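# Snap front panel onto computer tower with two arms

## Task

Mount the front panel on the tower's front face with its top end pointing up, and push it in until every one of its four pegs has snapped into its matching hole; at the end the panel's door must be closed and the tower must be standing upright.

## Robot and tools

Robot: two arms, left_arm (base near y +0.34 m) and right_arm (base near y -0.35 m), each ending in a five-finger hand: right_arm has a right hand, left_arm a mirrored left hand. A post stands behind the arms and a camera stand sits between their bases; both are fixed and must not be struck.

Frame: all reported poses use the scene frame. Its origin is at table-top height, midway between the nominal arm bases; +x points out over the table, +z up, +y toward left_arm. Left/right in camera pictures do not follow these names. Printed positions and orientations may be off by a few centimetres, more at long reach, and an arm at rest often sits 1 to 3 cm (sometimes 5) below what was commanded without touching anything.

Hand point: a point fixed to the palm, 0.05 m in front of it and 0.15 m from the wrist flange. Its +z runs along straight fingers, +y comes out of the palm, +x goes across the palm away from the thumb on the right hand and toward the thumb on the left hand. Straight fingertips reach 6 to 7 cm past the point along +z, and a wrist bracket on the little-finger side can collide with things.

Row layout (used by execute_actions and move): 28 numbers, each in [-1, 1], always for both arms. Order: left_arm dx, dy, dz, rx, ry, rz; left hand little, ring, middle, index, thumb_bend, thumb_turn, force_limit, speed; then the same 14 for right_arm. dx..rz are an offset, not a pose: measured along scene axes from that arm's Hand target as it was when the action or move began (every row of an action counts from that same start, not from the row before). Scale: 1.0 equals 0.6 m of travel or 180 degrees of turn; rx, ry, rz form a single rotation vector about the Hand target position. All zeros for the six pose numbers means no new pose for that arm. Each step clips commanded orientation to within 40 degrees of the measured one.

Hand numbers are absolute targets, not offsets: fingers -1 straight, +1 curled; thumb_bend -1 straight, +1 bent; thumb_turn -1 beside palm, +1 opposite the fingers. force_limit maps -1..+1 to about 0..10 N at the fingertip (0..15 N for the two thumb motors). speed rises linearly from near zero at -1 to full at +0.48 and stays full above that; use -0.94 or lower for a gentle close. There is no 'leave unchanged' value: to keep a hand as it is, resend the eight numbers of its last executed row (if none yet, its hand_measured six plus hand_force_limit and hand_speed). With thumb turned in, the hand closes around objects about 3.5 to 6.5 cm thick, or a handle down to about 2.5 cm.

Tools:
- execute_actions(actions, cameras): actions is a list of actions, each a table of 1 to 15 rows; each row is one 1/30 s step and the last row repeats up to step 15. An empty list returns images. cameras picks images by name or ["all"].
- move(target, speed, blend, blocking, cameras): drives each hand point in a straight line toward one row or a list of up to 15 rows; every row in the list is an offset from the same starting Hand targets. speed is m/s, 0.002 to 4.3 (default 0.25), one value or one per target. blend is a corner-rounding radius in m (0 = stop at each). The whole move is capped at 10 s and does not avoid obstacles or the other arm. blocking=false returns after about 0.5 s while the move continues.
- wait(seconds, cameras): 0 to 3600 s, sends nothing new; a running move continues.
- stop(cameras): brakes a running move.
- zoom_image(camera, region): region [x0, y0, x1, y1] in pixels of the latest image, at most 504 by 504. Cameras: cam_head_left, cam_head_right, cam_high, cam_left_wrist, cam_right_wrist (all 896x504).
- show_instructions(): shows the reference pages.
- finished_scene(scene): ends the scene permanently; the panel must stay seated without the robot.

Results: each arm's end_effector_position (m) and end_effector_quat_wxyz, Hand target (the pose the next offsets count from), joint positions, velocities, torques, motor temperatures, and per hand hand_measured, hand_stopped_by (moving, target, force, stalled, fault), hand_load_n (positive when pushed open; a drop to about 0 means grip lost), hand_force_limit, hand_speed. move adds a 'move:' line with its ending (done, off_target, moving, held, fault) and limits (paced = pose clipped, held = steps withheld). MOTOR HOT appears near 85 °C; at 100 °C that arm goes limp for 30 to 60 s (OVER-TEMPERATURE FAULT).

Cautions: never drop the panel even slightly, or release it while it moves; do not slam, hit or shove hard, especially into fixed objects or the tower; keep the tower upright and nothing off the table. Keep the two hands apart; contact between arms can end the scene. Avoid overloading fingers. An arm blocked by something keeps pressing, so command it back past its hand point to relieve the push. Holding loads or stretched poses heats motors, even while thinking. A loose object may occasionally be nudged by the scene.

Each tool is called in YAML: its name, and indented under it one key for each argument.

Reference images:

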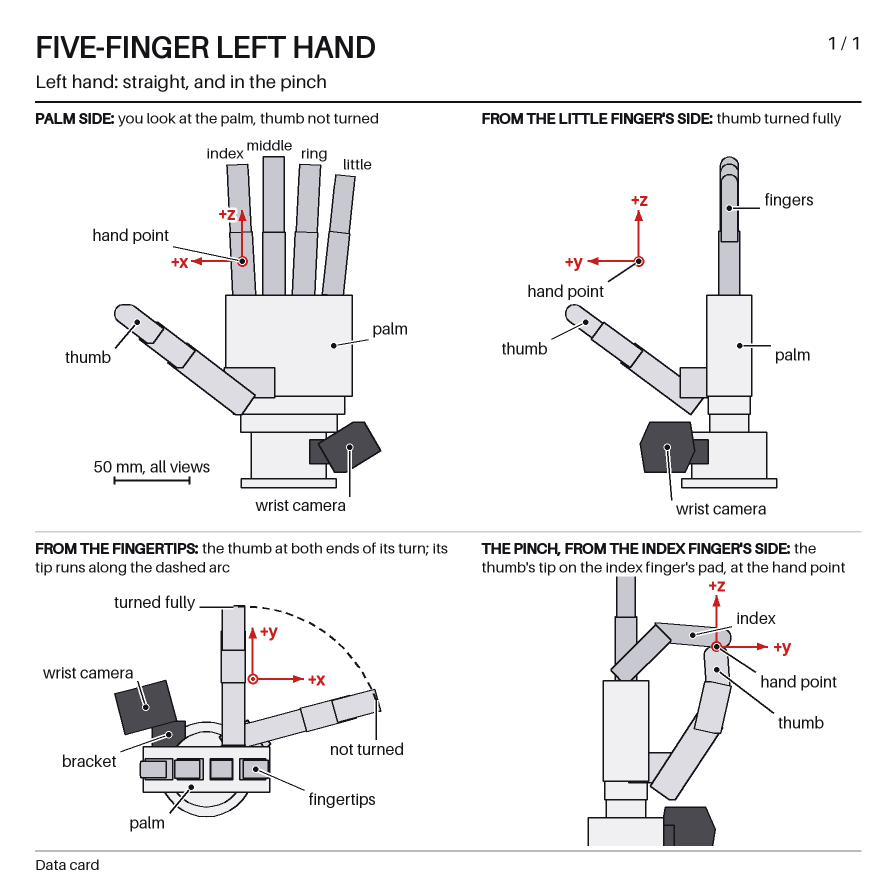

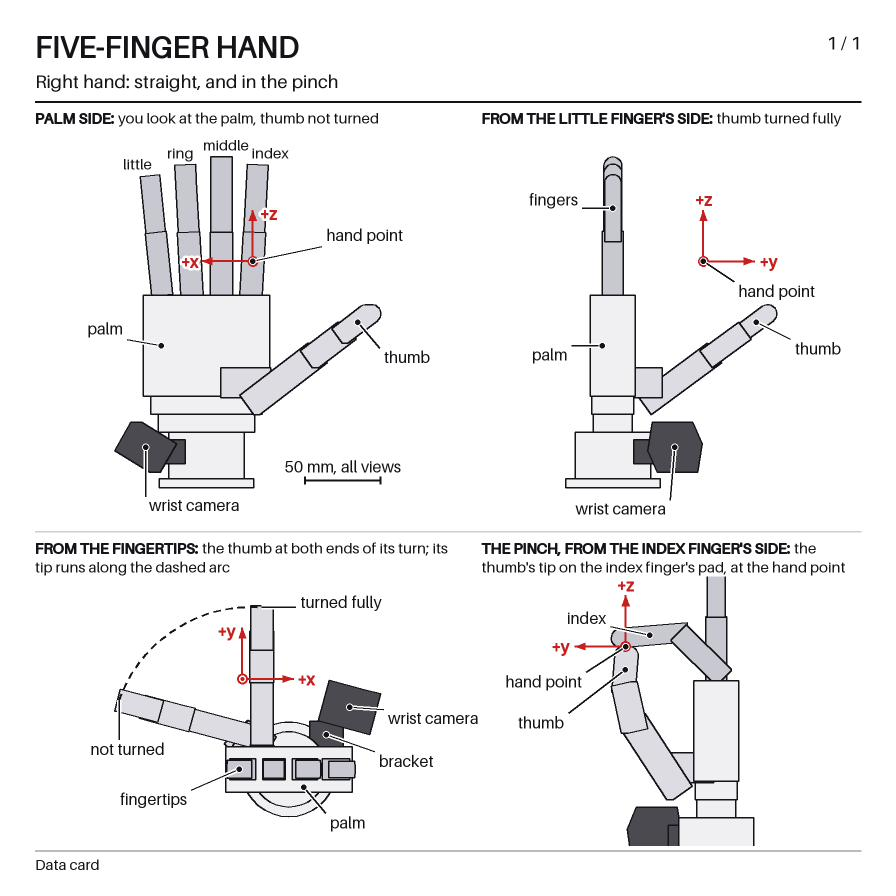

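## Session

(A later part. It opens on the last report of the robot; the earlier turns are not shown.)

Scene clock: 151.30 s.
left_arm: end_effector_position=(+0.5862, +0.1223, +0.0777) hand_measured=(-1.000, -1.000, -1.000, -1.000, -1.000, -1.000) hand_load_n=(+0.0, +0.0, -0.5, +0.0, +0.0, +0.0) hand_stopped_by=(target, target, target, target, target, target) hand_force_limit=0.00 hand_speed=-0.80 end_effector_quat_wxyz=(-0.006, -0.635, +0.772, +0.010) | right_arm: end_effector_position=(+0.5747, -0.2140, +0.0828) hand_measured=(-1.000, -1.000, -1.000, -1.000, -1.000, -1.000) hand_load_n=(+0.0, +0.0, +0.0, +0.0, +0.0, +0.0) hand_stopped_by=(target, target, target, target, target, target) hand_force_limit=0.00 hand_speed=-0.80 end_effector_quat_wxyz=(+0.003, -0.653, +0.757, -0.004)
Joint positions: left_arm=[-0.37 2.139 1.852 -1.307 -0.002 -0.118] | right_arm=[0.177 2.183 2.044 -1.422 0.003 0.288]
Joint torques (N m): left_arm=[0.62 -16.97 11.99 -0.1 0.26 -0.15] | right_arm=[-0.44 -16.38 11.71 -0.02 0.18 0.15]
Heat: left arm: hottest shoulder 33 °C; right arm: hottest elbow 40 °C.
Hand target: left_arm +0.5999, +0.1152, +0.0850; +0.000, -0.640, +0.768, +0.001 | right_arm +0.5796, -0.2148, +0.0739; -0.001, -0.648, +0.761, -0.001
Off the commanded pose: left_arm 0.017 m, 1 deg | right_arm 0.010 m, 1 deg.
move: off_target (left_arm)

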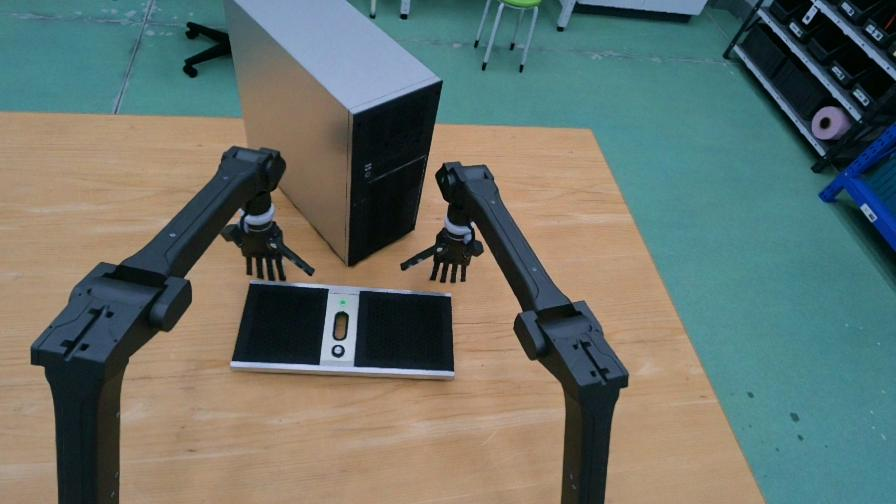

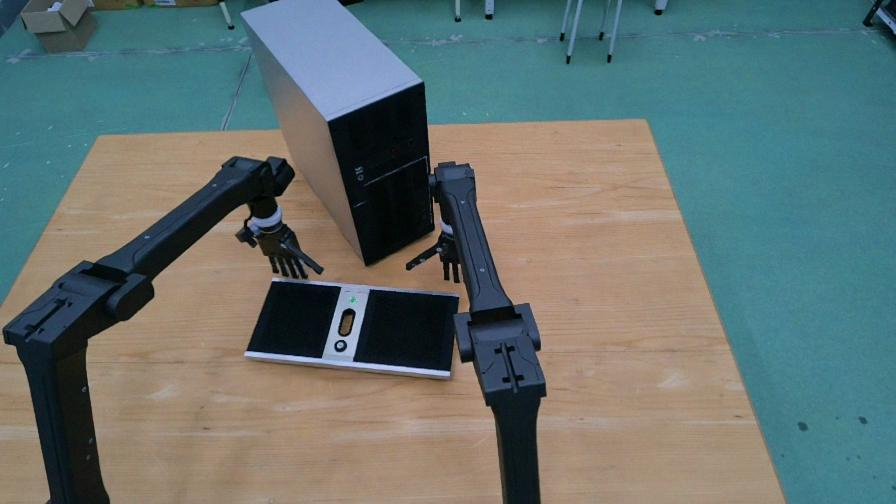

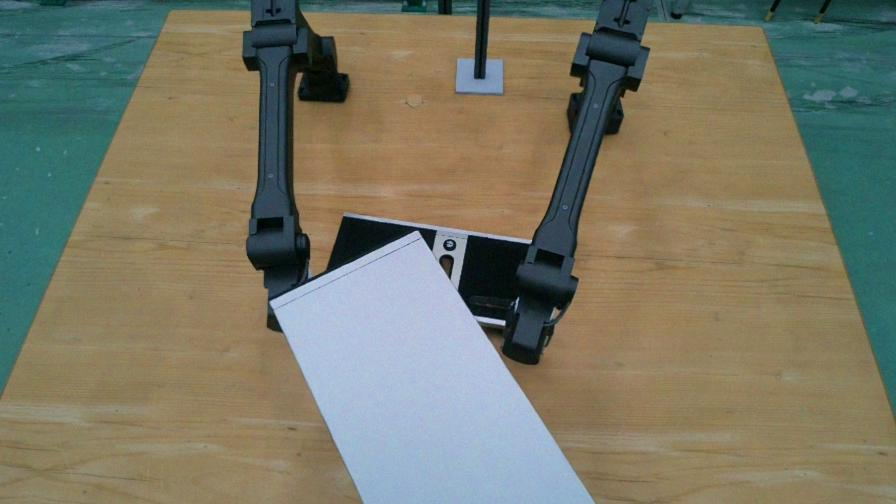

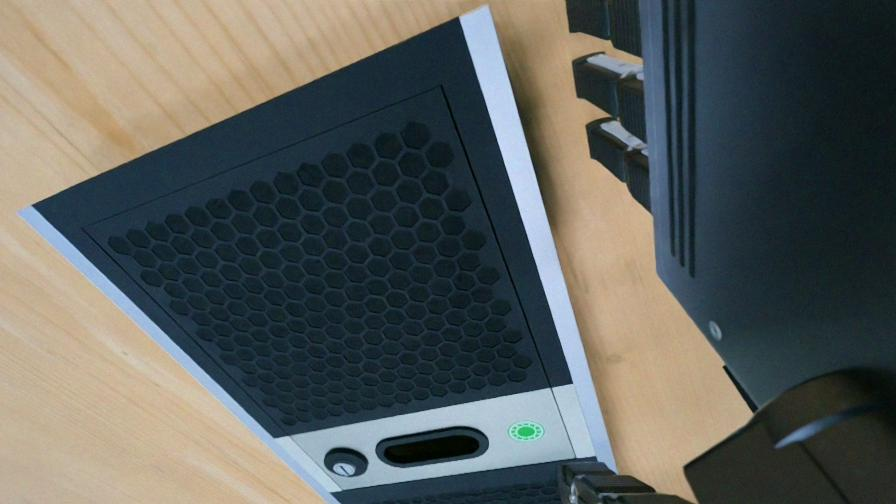

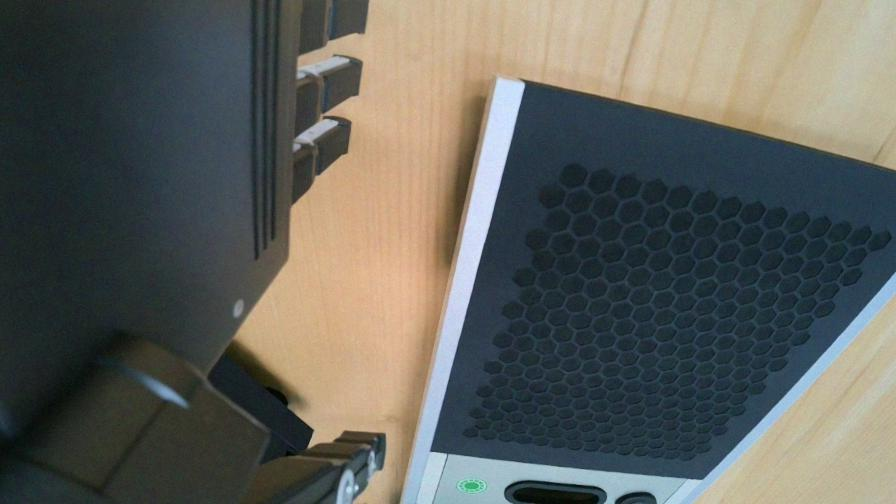

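move:
  target:
    - [0,0.1,0,0,0,0,-1,-1,-1,-1,-1,-1,0,-0.8, 0,0.067,-0.012,0,0,0,-1,-1,-1,-1,-1,-1,0,-0.8]
    - [0,0.25,0.3,0,0,0,-1,-1,-1,-1,-1,-1,0,-0.8, 0,0.067,-0.012,0,0,0,-1,-1,-1,-1,-1,-1,0,-0.8]
  cameras: ["cam_head_left","cam_right_wrist"]
  speed: 0.2

Scene clock: 172.03 s.
left_arm: end_effector_position=(+0.5916, +0.2606, +0.2401) hand_measured=(-1.000, -1.000, -1.000, -1.000, -1.000, -1.000) hand_load_n=(+0.0, +0.0, +0.0, +0.0, +0.0, +0.0) hand_stopped_by=(target, target, target, target, target, target) hand_force_limit=0.00 hand_speed=-0.80 end_effector_quat_wxyz=(-0.011, -0.643, +0.766, +0.012) | right_arm: end_effector_position=(+0.5712, -0.1819, +0.0814) hand_measured=(-1.000, -1.000, -1.000, -1.000, -1.000, -1.000) hand_load_n=(+0.0, +0.0, +0.0, +0.0, +0.0, +0.5) hand_stopped_by=(target, target, target, target, target, target) hand_force_limit=0.00 hand_speed=-0.80 end_effector_quat_wxyz=(+0.003, -0.649, +0.761, -0.005)
Joint positions: left_arm=[-0.151 2.018 2.08 -1.665 -0.001 0.081] | right_arm=[0.225 2.187 2.049 -1.422 0.006 0.347]
Joint torques (N m): left_arm=[1.49 -18.2 12.08 -0.12 0.22 0.18] | right_arm=[1.03 -15.91 13.09 0.17 0 0.19]
Heat: left arm: hottest shoulder 34 °C; right arm: hottest elbow 42 °C.
Hand target: left_arm +0.5999, +0.2653, +0.2650; +0.000, -0.640, +0.768, +0.001 | right_arm +0.5796, -0.1745, +0.0666; -0.001, -0.648, +0.761, -0.001
Off the commanded pose: left_arm 0.027 m, 2 deg | right_arm 0.018 m, 1 deg.
joint sent to its limit (left arm) — joint 4 (wrist pitch), lower limit. The joint targets still meet the commanded pose.
move: off_target (left_arm, right_arm)

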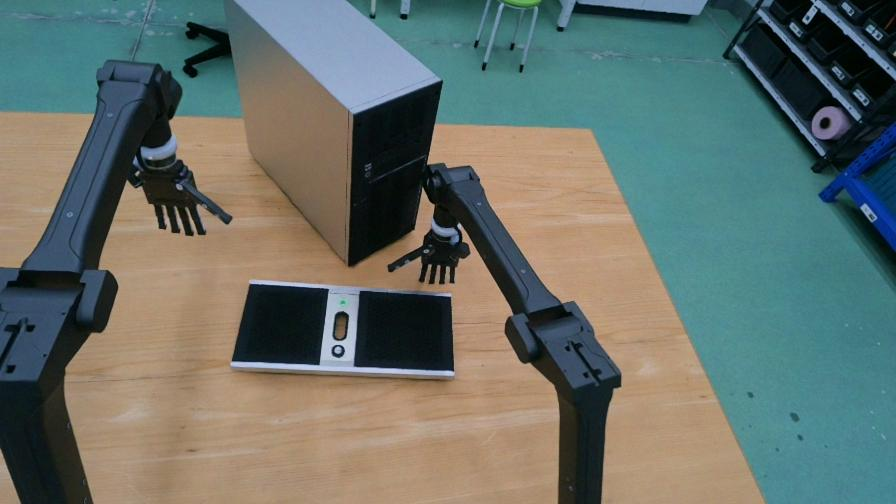

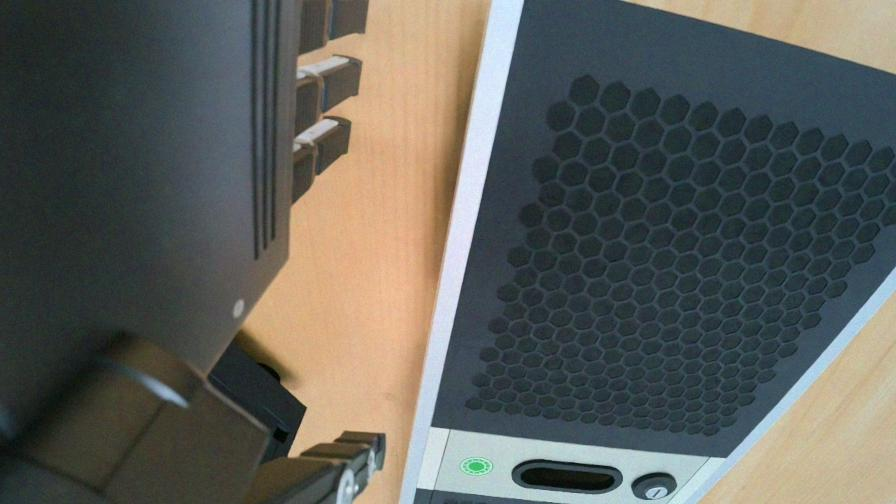

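move:
  target:
    - [0,0,0,0,0,0,-1,-1,-1,-1,-1,-1,0,-0.8, -0.112,-0.033,0.005,0,0,0,-1,-1,-1,-1,-1,-1,0,-0.8]
    - [0,0,0,0,0,0,-1,-1,-1,-1,-1,-1,0,-0.8, -0.226,-0.0175,0.005,0,0,-0.06,-1,-1,-1,-1,-1,-1,0,-0.8]
  blend: 0.02
  cameras: ["cam_head_left","cam_head_right","cam_right_wrist"]
  speed: 0.12

Scene clock: 175.30 s.
left_arm: end_effector_position=(+0.5916, +0.2607, +0.2401) hand_measured=(-1.000, -1.000, -1.000, -1.000, -1.000, -1.000) hand_load_n=(+0.0, +0.0, +0.0, +0.0, +0.0, +0.0) hand_stopped_by=(target, target, target, target, target, target) hand_force_limit=0.00 hand_speed=-0.80 end_effector_quat_wxyz=(-0.011, -0.642, +0.766, +0.012) | right_arm: end_effector_position=(+0.4518, -0.1887, +0.0791) hand_measured=(-1.000, -1.000, -1.000, -1.000, -1.000, -1.000) hand_load_n=(+0.0, +0.0, -0.5, +0.0, +0.0, +0.0) hand_stopped_by=(target, target, target, target, target, target) hand_force_limit=0.00 hand_speed=-0.80 end_effector_quat_wxyz=(+0.007, -0.575, +0.818, -0.006)
Joint positions: left_arm=[-0.151 2.018 2.08 -1.665 -0.001 0.082] | right_arm=[0.239 1.835 1.478 -1.198 0.005 0.549]
Joint torques (N m): left_arm=[1.49 -18.14 12.14 -0.09 0.23 0.19] | right_arm=[0.38 -14.15 7.15 0.7 0.07 0.15]
Heat: left arm: hottest shoulder 35 °C; right arm: hottest elbow 42 °C.
Hand target: left_arm +0.5999, +0.2653, +0.2650; +0.000, -0.640, +0.768, +0.001 | right_arm +0.4440, -0.1851, +0.0696; -0.001, -0.574, +0.819, -0.001
Off the commanded pose: left_arm 0.027 m, 2 deg | right_arm 0.013 m, 1 deg.
joint sent to its limit (left arm) — joint 4 (wrist pitch), lower limit. The joint targets still meet the commanded pose.
move: off_target (right_arm)

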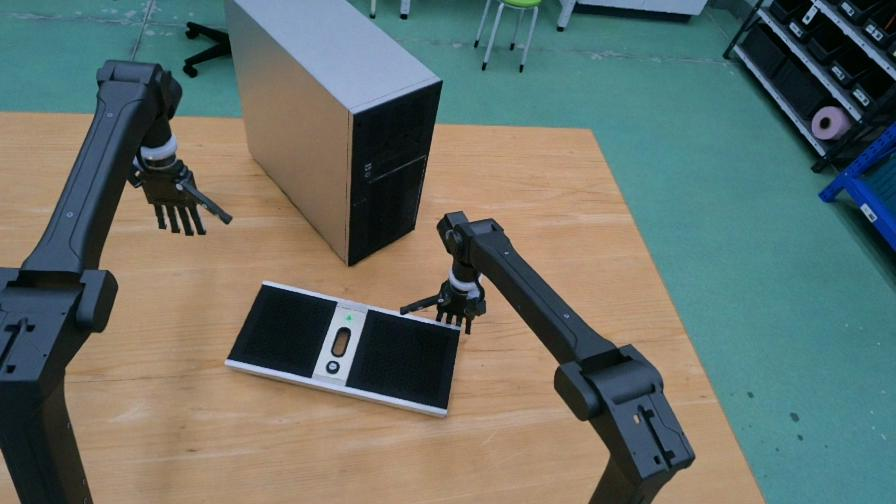

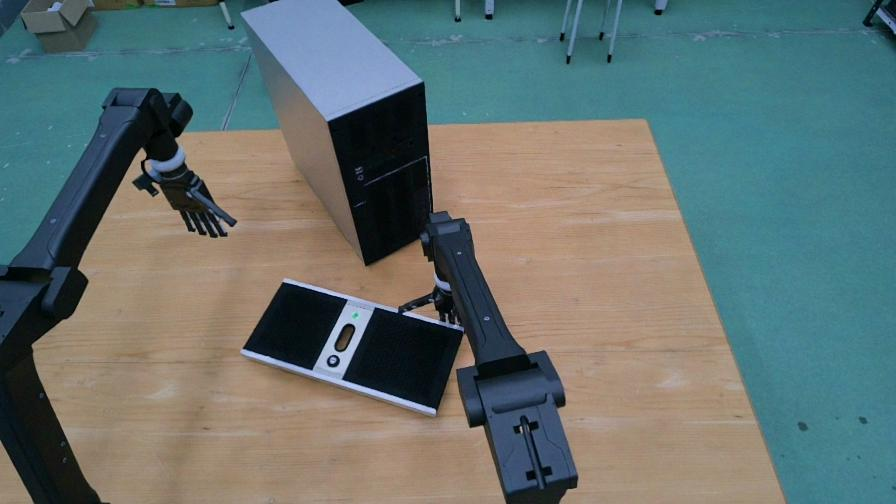

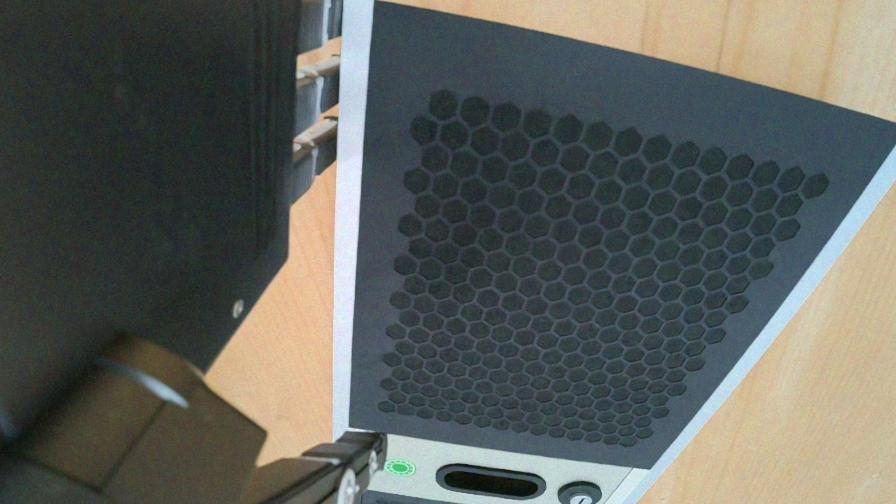

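move:
  target:
    - [0,0,0,0,0,0,-1,-1,-1,-1,-1,-1,0,-0.8, -0.127,0.047,0.005,0,0,-0.0667,-1,-1,-1,-1,-1,-1,0,-0.8]
    - [0,0,0,0,0,0,-1,-1,-1,-1,-1,-1,0,-0.8, -0.242,0.115,0.008,0,0,-0.133,-1,-1,-1,-1,-1,-1,0,-0.8]
  blend: 0.02
  cameras: ["cam_head_left","cam_head_right","cam_high","cam_right_wrist"]
  speed: 0.12

Scene clock: 178.60 s.
left_arm: end_effector_position=(+0.5916, +0.2607, +0.2401) hand_measured=(-1.000, -1.000, -1.000, -1.000, -1.000, -1.000) hand_load_n=(+0.0, +0.0, -0.5, +0.0, +0.0, +0.0) hand_stopped_by=(target, target, target, target, target, target) hand_force_limit=0.00 hand_speed=-0.80 end_effector_quat_wxyz=(-0.011, -0.642, +0.766, +0.012) | right_arm: end_effector_position=(+0.3030, -0.1168, +0.0781) hand_measured=(-1.000, -1.000, -1.000, -1.000, -1.000, -1.000) hand_load_n=(+0.0, +0.0, +0.0, +0.0, +0.0, +0.0) hand_stopped_by=(target, target, target, target, target, target) hand_force_limit=0.00 hand_speed=-0.80 end_effector_quat_wxyz=(-0.001, -0.394, +0.919, -0.001)
Joint positions: left_arm=[-0.151 2.018 2.08 -1.665 -0.001 0.082] | right_arm=[0.467 1.491 1.03 -1.111 0.003 1.192]
Joint torques (N m): left_arm=[1.44 -18.08 12.11 -0.13 0.22 0.19] | right_arm=[0.56 -10.4 7.39 0.64 0.1 0.19]
Heat: left arm: hottest shoulder 35 °C; right arm: hottest elbow 42 °C.
Hand target: left_arm +0.5999, +0.2653, +0.2650; +0.000, -0.640, +0.768, +0.001 | right_arm +0.2988, -0.1160, +0.0743; -0.001, -0.391, +0.920, +0.000
Off the commanded pose: left_arm 0.027 m, 2 deg | right_arm 0.006 m, 0 deg.
joint sent to its limit (left arm) — joint 4 (wrist pitch), lower limit. The joint targets still meet the commanded pose.
move: done

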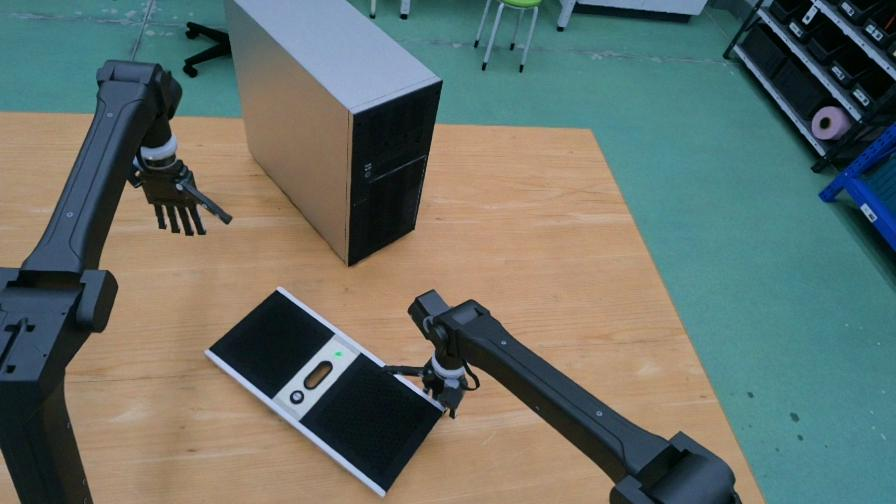

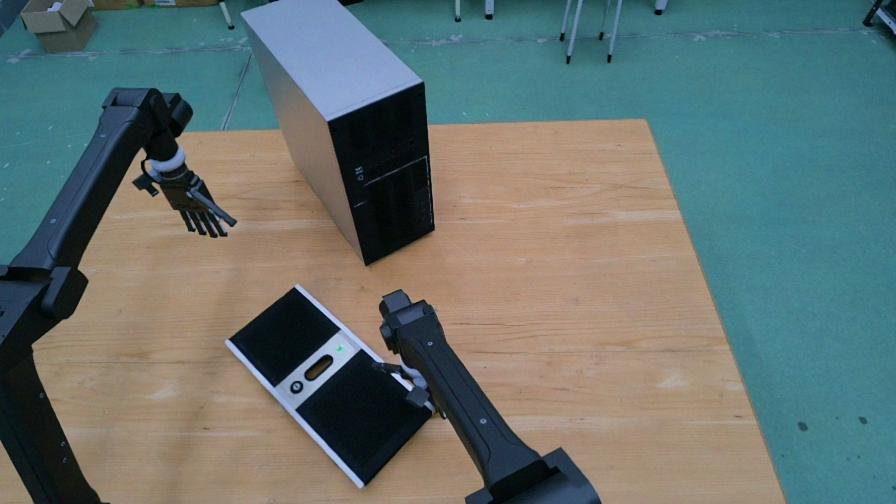

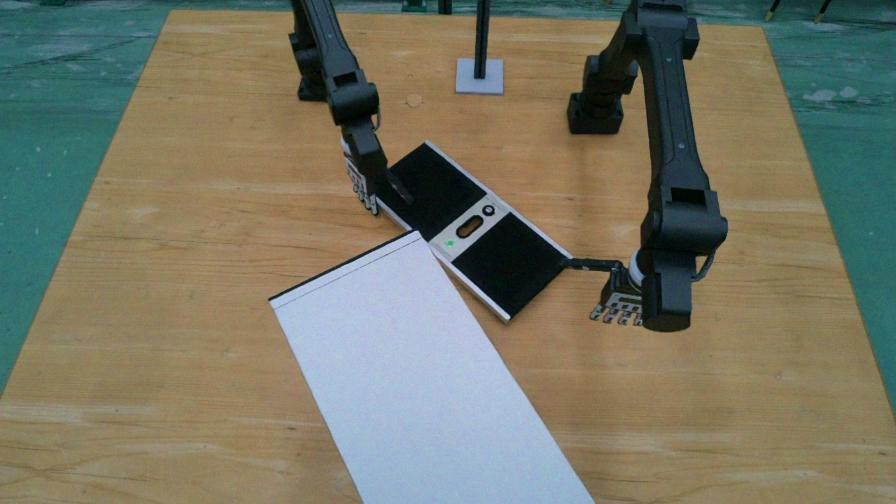

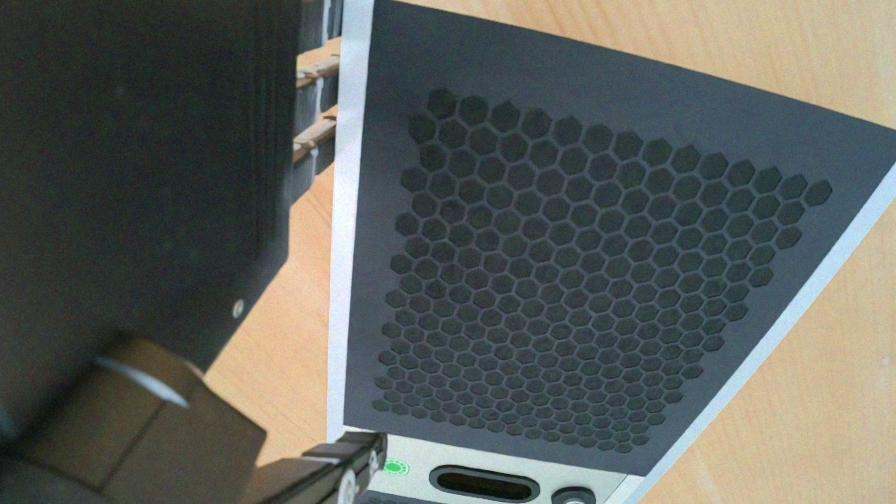

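execute_actions:
  actions: []

Scene clock: 183.20 s.
left_arm: end_effector_position=(+0.5916, +0.2607, +0.2401) hand_measured=(-1.000, -1.000, -1.000, -1.000, -1.000, -1.000) hand_load_n=(+0.0, +0.0, +0.0, +0.0, +0.0, +0.0) hand_stopped_by=(target, target, target, target, target, target) hand_force_limit=0.00 hand_speed=-0.80 end_effector_quat_wxyz=(-0.011, -0.642, +0.766, +0.012) | right_arm: end_effector_position=(+0.3030, -0.1167, +0.0781) hand_measured=(-1.000, -1.000, -1.000, -1.000, -1.000, -1.000) hand_load_n=(+0.0, +0.0, +0.0, +0.0, +0.0, +0.0) hand_stopped_by=(target, target, target, target, target, target) hand_force_limit=0.00 hand_speed=-0.80 end_effector_quat_wxyz=(-0.001, -0.394, +0.919, -0.001)
Joint positions: left_arm=[-0.151 2.018 2.08 -1.665 -0.001 0.082] | right_arm=[0.467 1.491 1.03 -1.111 0.003 1.192]
Joint velocities: within noise
Joint torques (N m): left_arm=[1.44 -18.14 12.16 -0.12 0.22 0.18] | right_arm=[0.5 -10.46 7.41 0.66 0.09 0.21]
Motor temperatures (°C): left_arm=[29 35 35 27 30 27] | right_arm=[30 33 41 27 29 27]
Heat: left arm: hottest shoulder 35 °C; right arm: hottest elbow 41 °C.
Hand target: left_arm +0.5999, +0.2653, +0.2650; +0.000, -0.640, +0.768, +0.001 | right_arm +0.2988, -0.1160, +0.0743; -0.001, -0.392, +0.920, +0.000
Off the commanded pose: left_arm 0.027 m, 2 deg | right_arm 0.006 m, 0 deg.

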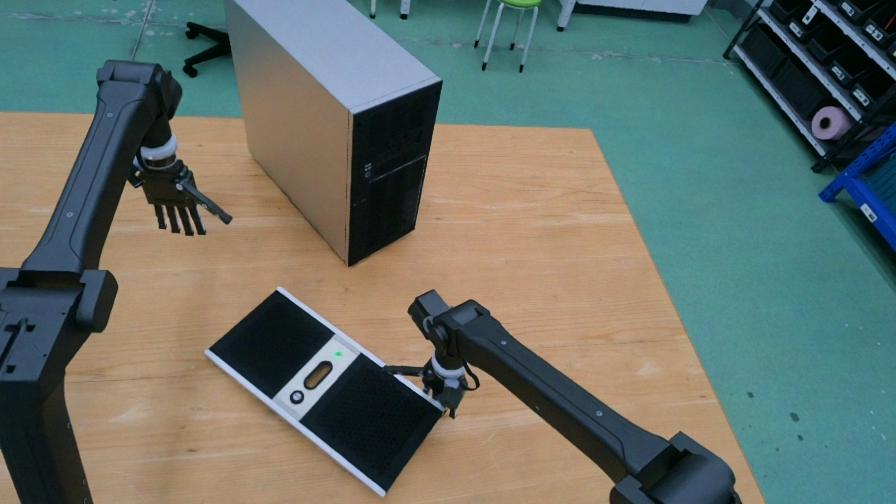

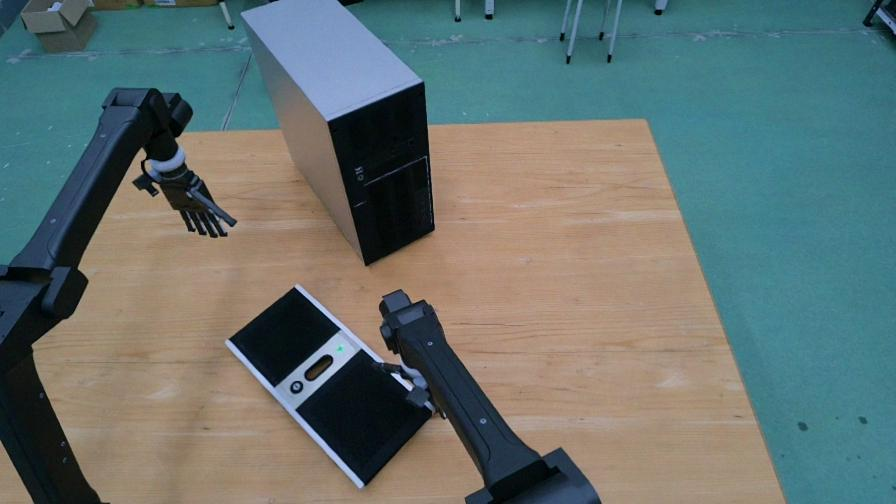

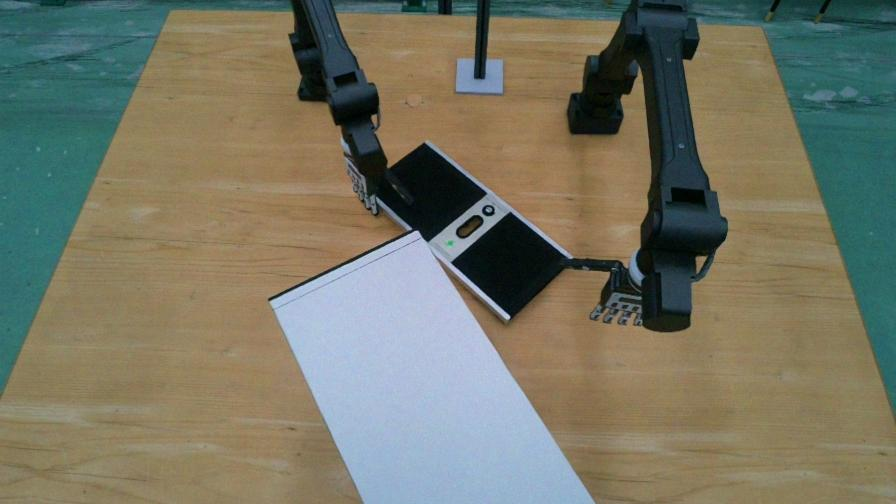

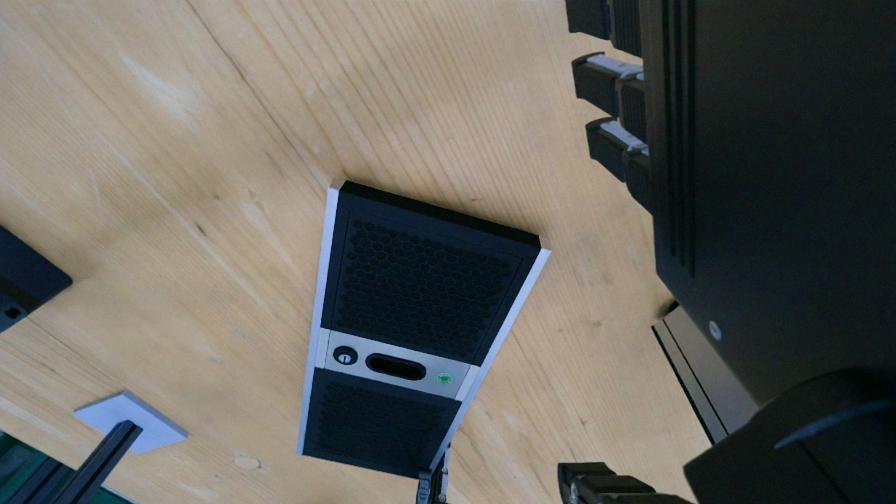

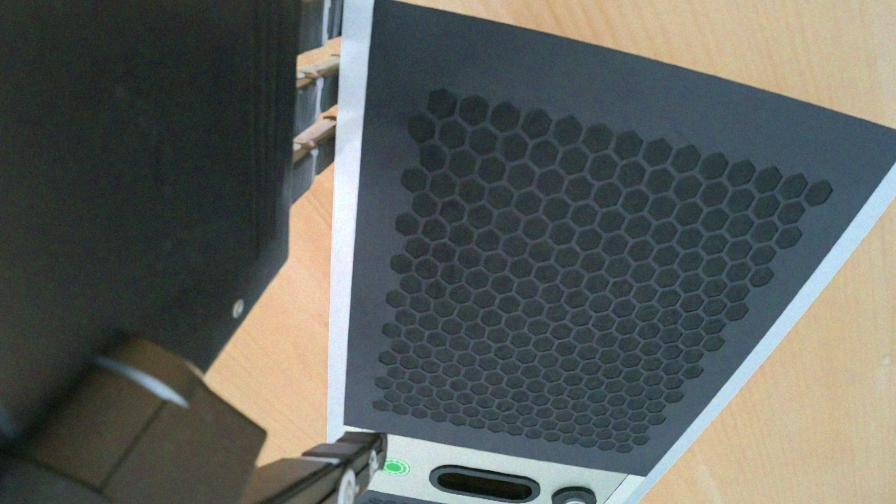

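move:
  target:
    - [0,0,0,0,0,0,-1,-1,-1,-1,-1,-1,0,-0.8,-0.0747,0.0733,0,0,0,-0.0578,-1,-1,-1,-1,-1,-1,0,-0.8]
    - [0,0,0,0,0,0,-1,-1,-1,-1,-1,-1,0,-0.8,-0.117,0.1257,0,0,0,-0.091,-1,-1,-1,-1,-1,-1,0,-0.8]
    - [0,0,0,0,0,0,-1,-1,-1,-1,-1,-1,0,-0.8,-0.1543,0.182,0,0,0,-0.1244,-1,-1,-1,-1,-1,-1,0,-0.8]
  blend: [0.02,0.02,0]
  speed: 0.06
  cameras: ["cam_high","cam_right_wrist"]

Scene clock: 201.27 s.
left_arm: end_effector_position=(+0.5916, +0.2607, +0.2401) hand_measured=(-1.000, -1.000, -1.000, -1.000, -1.000, -1.000) hand_load_n=(+0.0, +0.0, +0.0, +0.0, +0.0, +0.0) hand_stopped_by=(target, target, target, target, target, target) hand_force_limit=0.00 hand_speed=-0.80 end_effector_quat_wxyz=(-0.011, -0.642, +0.766, +0.012) | right_arm: end_effector_position=(+0.2097, -0.0078, +0.0783) hand_measured=(-1.000, -1.000, -1.000, -1.000, -1.000, -1.000) hand_load_n=(+0.0, +0.5, +0.0, +0.0, +0.0, +0.0) hand_stopped_by=(target, target, target, target, target, target) hand_force_limit=0.00 hand_speed=-0.80 end_effector_quat_wxyz=(+0.000, -0.207, +0.978, -0.001)
Joint positions: left_arm=[-0.151 2.018 2.08 -1.665 -0.001 0.082] | right_arm=[0.874 1.403 0.937 -1.107 0.001 1.992]
Joint torques (N m): left_arm=[1.49 -18.14 12.11 -0.1 0.22 0.18] | right_arm=[0.15 -8 7.6 0.79 0.05 0.2]
Heat: left arm: hottest elbow 37 °C; right arm: hottest elbow 39 °C.
Hand target: left_arm +0.5999, +0.2653, +0.2650; +0.000, -0.640, +0.768, +0.001 | right_arm +0.2063, -0.0069, +0.0743; -0.002, -0.205, +0.979, +0.000
Off the commanded pose: left_arm 0.027 m, 2 deg | right_arm 0.005 m, 0 deg.
joint sent to its limit (left arm) — joint 4 (wrist pitch), lower limit. The joint targets still meet the commanded pose.
move: done

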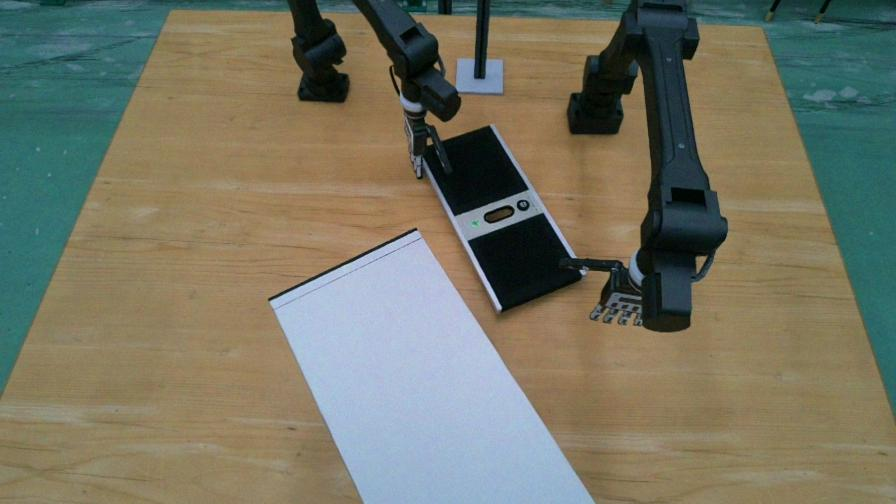

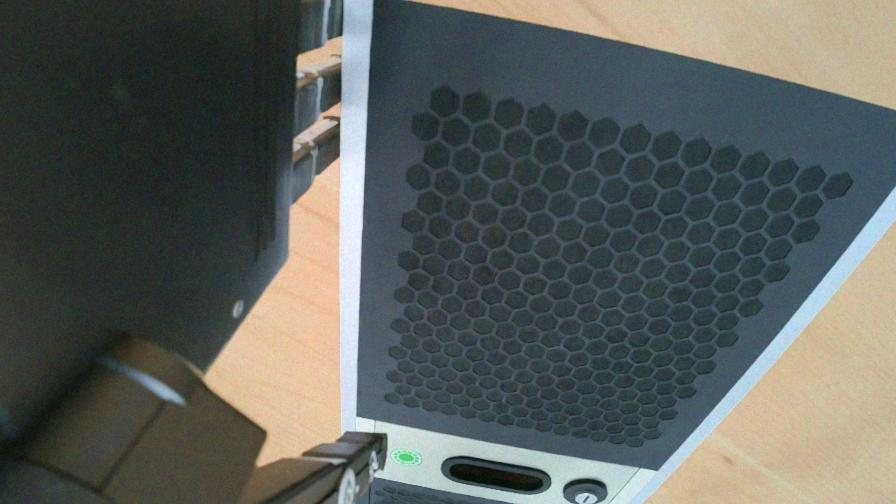

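move:
  target:
    - [-0.2032,-0.0305,-0.1417,0,0,0.658,-1,-1,-1,-1,-1,-1,0,-0.8,0.025,-0.0617,0,0,0,0,-1,-1,-1,-1,-1,-1,0,-0.8]
  speed: 0.15
  cameras: ["cam_high","cam_left_wrist"]

Scene clock: 215.80 s.
left_arm: end_effector_position=(+0.4770, +0.2530, +0.1730) hand_measured=(-1.000, -1.000, -1.000, -1.000, -1.000, -1.000) hand_load_n=(+0.0, +0.0, +0.0, +0.0, +0.0, +0.0) hand_stopped_by=(target, target, target, target, target, target) hand_force_limit=0.00 hand_speed=-0.80 end_effector_quat_wxyz=(-0.003, +0.988, +0.157, -0.014) | right_arm: end_effector_position=(+0.2231, -0.0389, +0.0780) hand_measured=(-1.000, -1.000, -1.000, -1.000, -1.000, -1.000) hand_load_n=(+0.0, +0.0, +0.0, +0.0, -0.5, +0.5) hand_stopped_by=(target, target, target, target, target, target) hand_force_limit=0.00 hand_speed=-0.80 end_effector_quat_wxyz=(+0.000, -0.205, +0.979, -0.001)
Joint positions: left_arm=[-0.153 1.425 1.126 -1.301 0.001 -1.981] | right_arm=[0.787 1.37 0.903 -1.105 0.001 1.91]
Joint torques (N m): left_arm=[-0.44 -10.34 7.58 0.76 0.27 -0.08] | right_arm=[-0.44 -8.41 7.16 0.65 0.06 -0.02]
Heat: left arm: hottest shoulder 36 °C; right arm: hottest elbow 39 °C.
Hand target: left_arm +0.4781, +0.2470, +0.1800; +0.001, +0.988, +0.157, +0.000 | right_arm +0.2214, -0.0439, +0.0744; -0.001, -0.205, +0.979, +0.000
Off the commanded pose: left_arm 0.009 m, 2 deg | right_arm 0.007 m, 0 deg.
move: done

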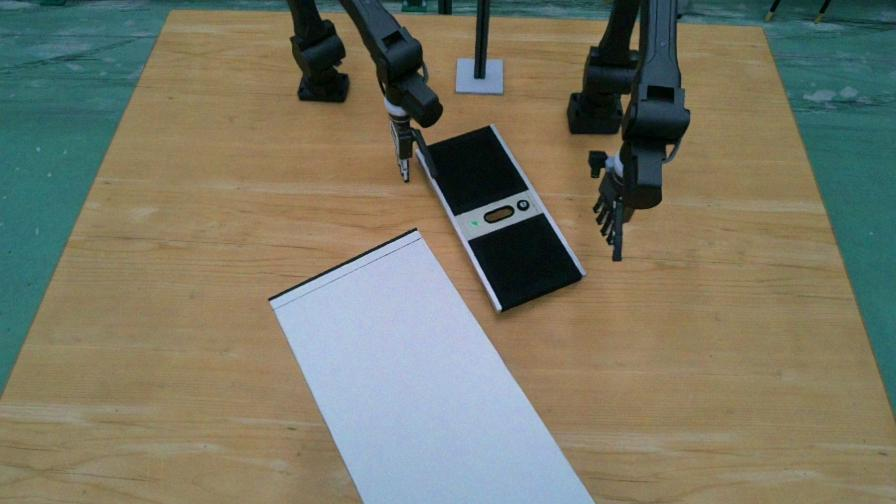

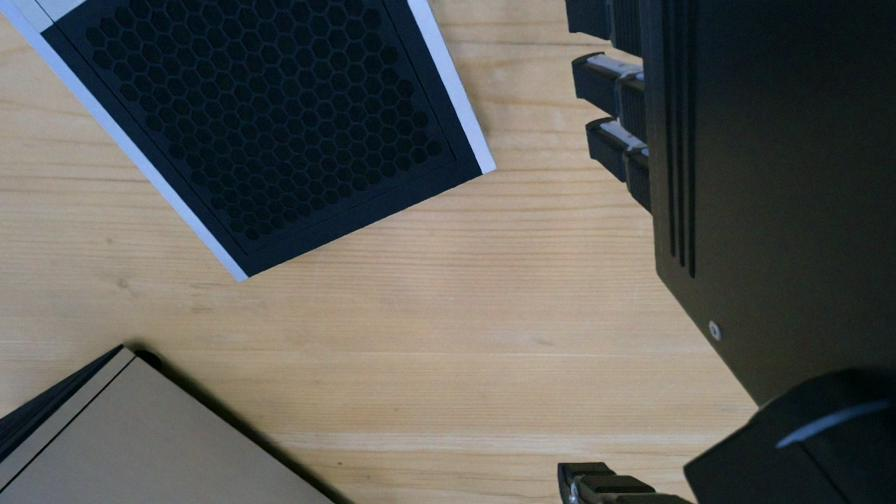

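move:
  target:
    - [0.0067,-0.0117,-0.1,0,0,0,-1,-1,-1,-1,-1,-1,0,-0.8,0.025,-0.05,0.133,0,0,0,-1,-1,-1,-1,-1,-1,0,-0.8]
    - [0.0067,-0.0117,-0.1667,0,0,0,-1,-1,-1,-1,-1,-1,0,-0.8,0.3,-0.15,0.133,0,0,-0.117,-1,-1,-1,-1,-1,-1,0,-0.8]
  blend: [0.02,0]
  speed: 0.12
  cameras: ["cam_high","cam_left_wrist"]

Scene clock: 221.87 s.
left_arm: end_effector_position=(+0.4821, +0.2462, +0.0849) hand_measured=(-1.000, -1.000, -1.000, -1.000, -1.000, -1.000) hand_load_n=(+0.0, +0.5, +0.0, +0.0, +0.0, +0.0) hand_stopped_by=(target, target, target, target, target, target) hand_force_limit=0.00 hand_speed=-0.80 end_effector_quat_wxyz=(+0.000, +0.988, +0.157, +0.000) | right_arm: end_effector_position=(+0.3855, -0.1379, +0.1420) hand_measured=(-1.000, -1.000, -1.000, -1.000, -1.000, -1.000) hand_load_n=(+0.0, +0.0, +0.0, +0.0, +0.0, +0.0) hand_stopped_by=(target, target, target, target, target, target) hand_force_limit=0.00 hand_speed=-0.80 end_effector_quat_wxyz=(-0.012, -0.029, +0.999, -0.004)
Joint positions: left_arm=[-0.169 1.522 0.974 -1.023 0.001 -1.998] | right_arm=[0.392 1.503 1.225 -1.319 0 1.868]
Joint torques (N m): left_arm=[-0.32 -8.88 6.78 0.79 0.25 -0.11] | right_arm=[-0.38 -9.23 13.56 -0.2 0.11 0.17]
Heat: left arm: hottest shoulder 36 °C; right arm: hottest elbow 39 °C.
Hand target: left_arm +0.4821, +0.2399, +0.0800; +0.001, +0.988, +0.157, +0.000 | right_arm +0.4013, -0.1338, +0.1541; -0.001, -0.023, +1.000, +0.000
Off the commanded pose: left_arm 0.008 m, 0 deg | right_arm 0.020 m, 2 deg.
move: off_target (right_arm)

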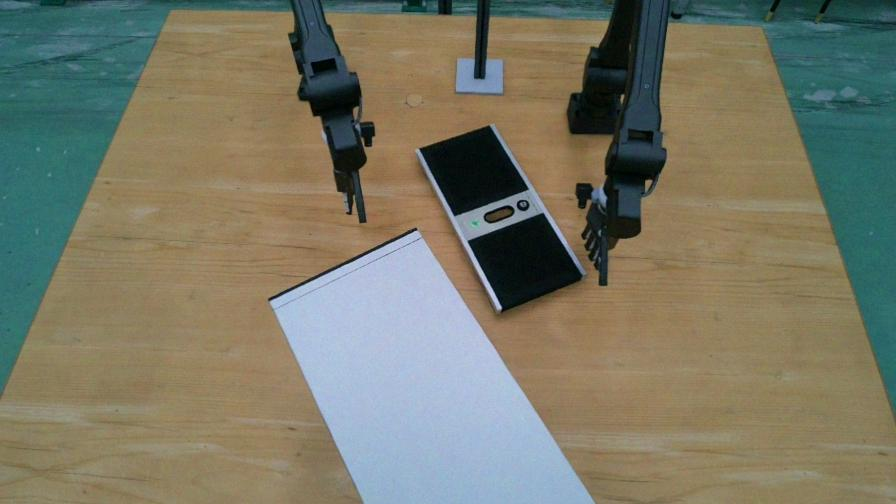

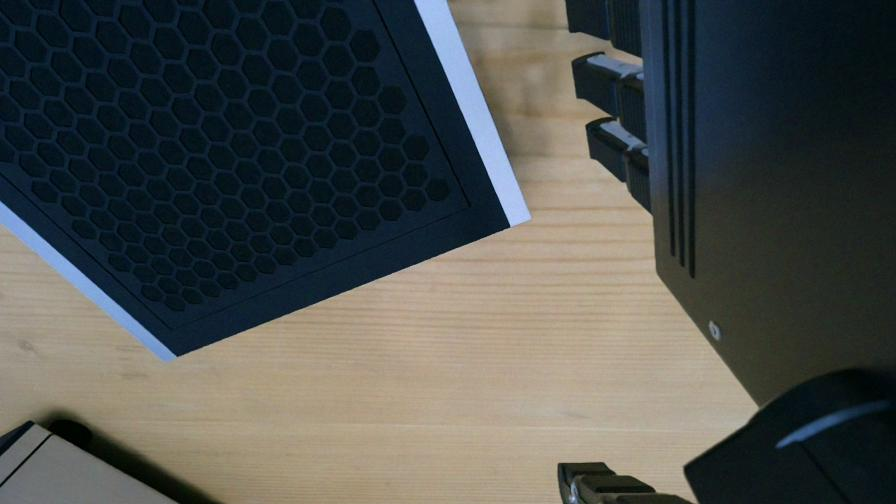

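move:
  target:
    - [0.0223,-0.04,-0.0117,0,0,0,-1,-1,-1,-1,-1,-1,0,-0.8,0,0,0,0,0,0,-1,-1,-1,-1,-1,-1,0,-0.8]
    - [0.0448,-0.0865,-0.0117,0,0,0,-1,-1,-1,-1,-1,-1,0,-0.8,0,0,0,0,0,0,-1,-1,-1,-1,-1,-1,0,-0.8]
    - [0.0628,-0.1295,-0.0117,0,0,-0.0222,-1,-1,-1,-1,-1,-1,0,-0.8,0,0,0,0,0,0,-1,-1,-1,-1,-1,-1,0,-0.8]
  blend: [0.01,0.02,0]
  speed: 0.06
  cameras: ["cam_high","cam_left_wrist"]

Scene clock: 225.43 s.
left_arm: end_effector_position=(+0.5081, +0.1781, +0.0715) hand_measured=(-1.000, -1.000, -1.000, -1.000, -1.000, -1.000) hand_load_n=(+0.0, +0.0, +0.5, +0.0, +0.0, +0.0) hand_stopped_by=(target, target, target, target, target, target) hand_force_limit=0.00 hand_speed=-0.80 end_effector_quat_wxyz=(-0.004, +0.992, +0.125, -0.003) | right_arm: end_effector_position=(+0.3855, -0.1379, +0.1420) hand_measured=(-1.000, -1.000, -1.000, -1.000, -1.000, -1.000) hand_load_n=(+0.0, +0.0, +0.0, +0.0, +0.0, +0.0) hand_stopped_by=(target, target, target, target, target, target) hand_force_limit=0.00 hand_speed=-0.80 end_effector_quat_wxyz=(-0.012, -0.029, +0.999, -0.004)
Joint positions: left_arm=[-0.312 1.642 1.083 -1.02 -0.004 -2.077] | right_arm=[0.392 1.503 1.225 -1.319 0 1.868]
Joint torques (N m): left_arm=[-0.97 -9.11 10.25 0.28 0.53 -0.06] | right_arm=[-0.44 -9.64 13.56 -0.31 0.05 0.11]
Heat: left arm: hottest shoulder 36 °C; right arm: hottest elbow 40 °C.
Hand target: left_arm +0.5196, +0.1623, +0.0729; +0.001, +0.993, +0.122, -0.001 | right_arm +0.4013, -0.1338, +0.1541; -0.001, -0.023, +1.000, +0.000
Off the commanded pose: left_arm 0.020 m, 1 deg | right_arm 0.020 m, 1 deg.
joint sent to its limit (left arm) — joint 6 (wrist roll), lower limit. The joint targets still meet the commanded pose.
move: off_target (left_arm); blend cut to 0.0155 m at target 2

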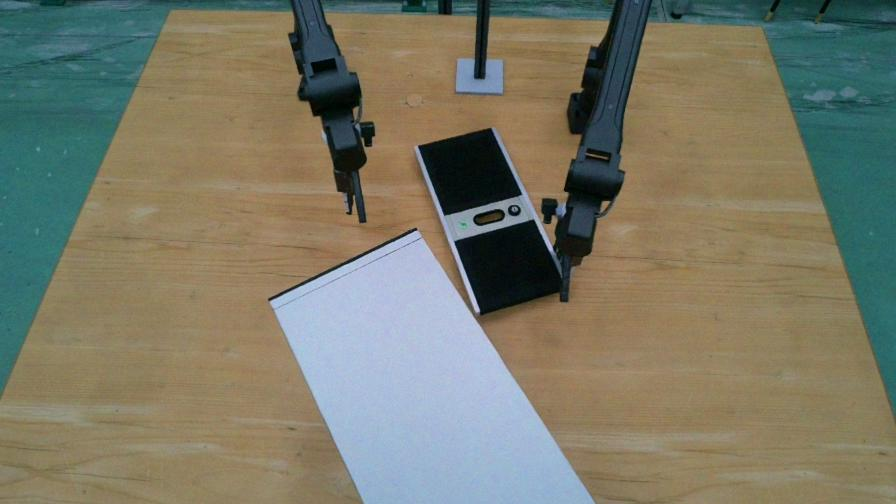

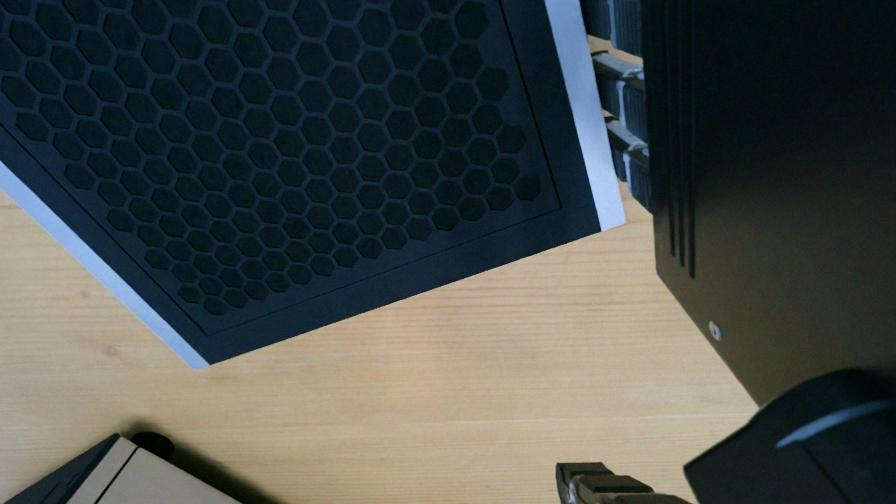

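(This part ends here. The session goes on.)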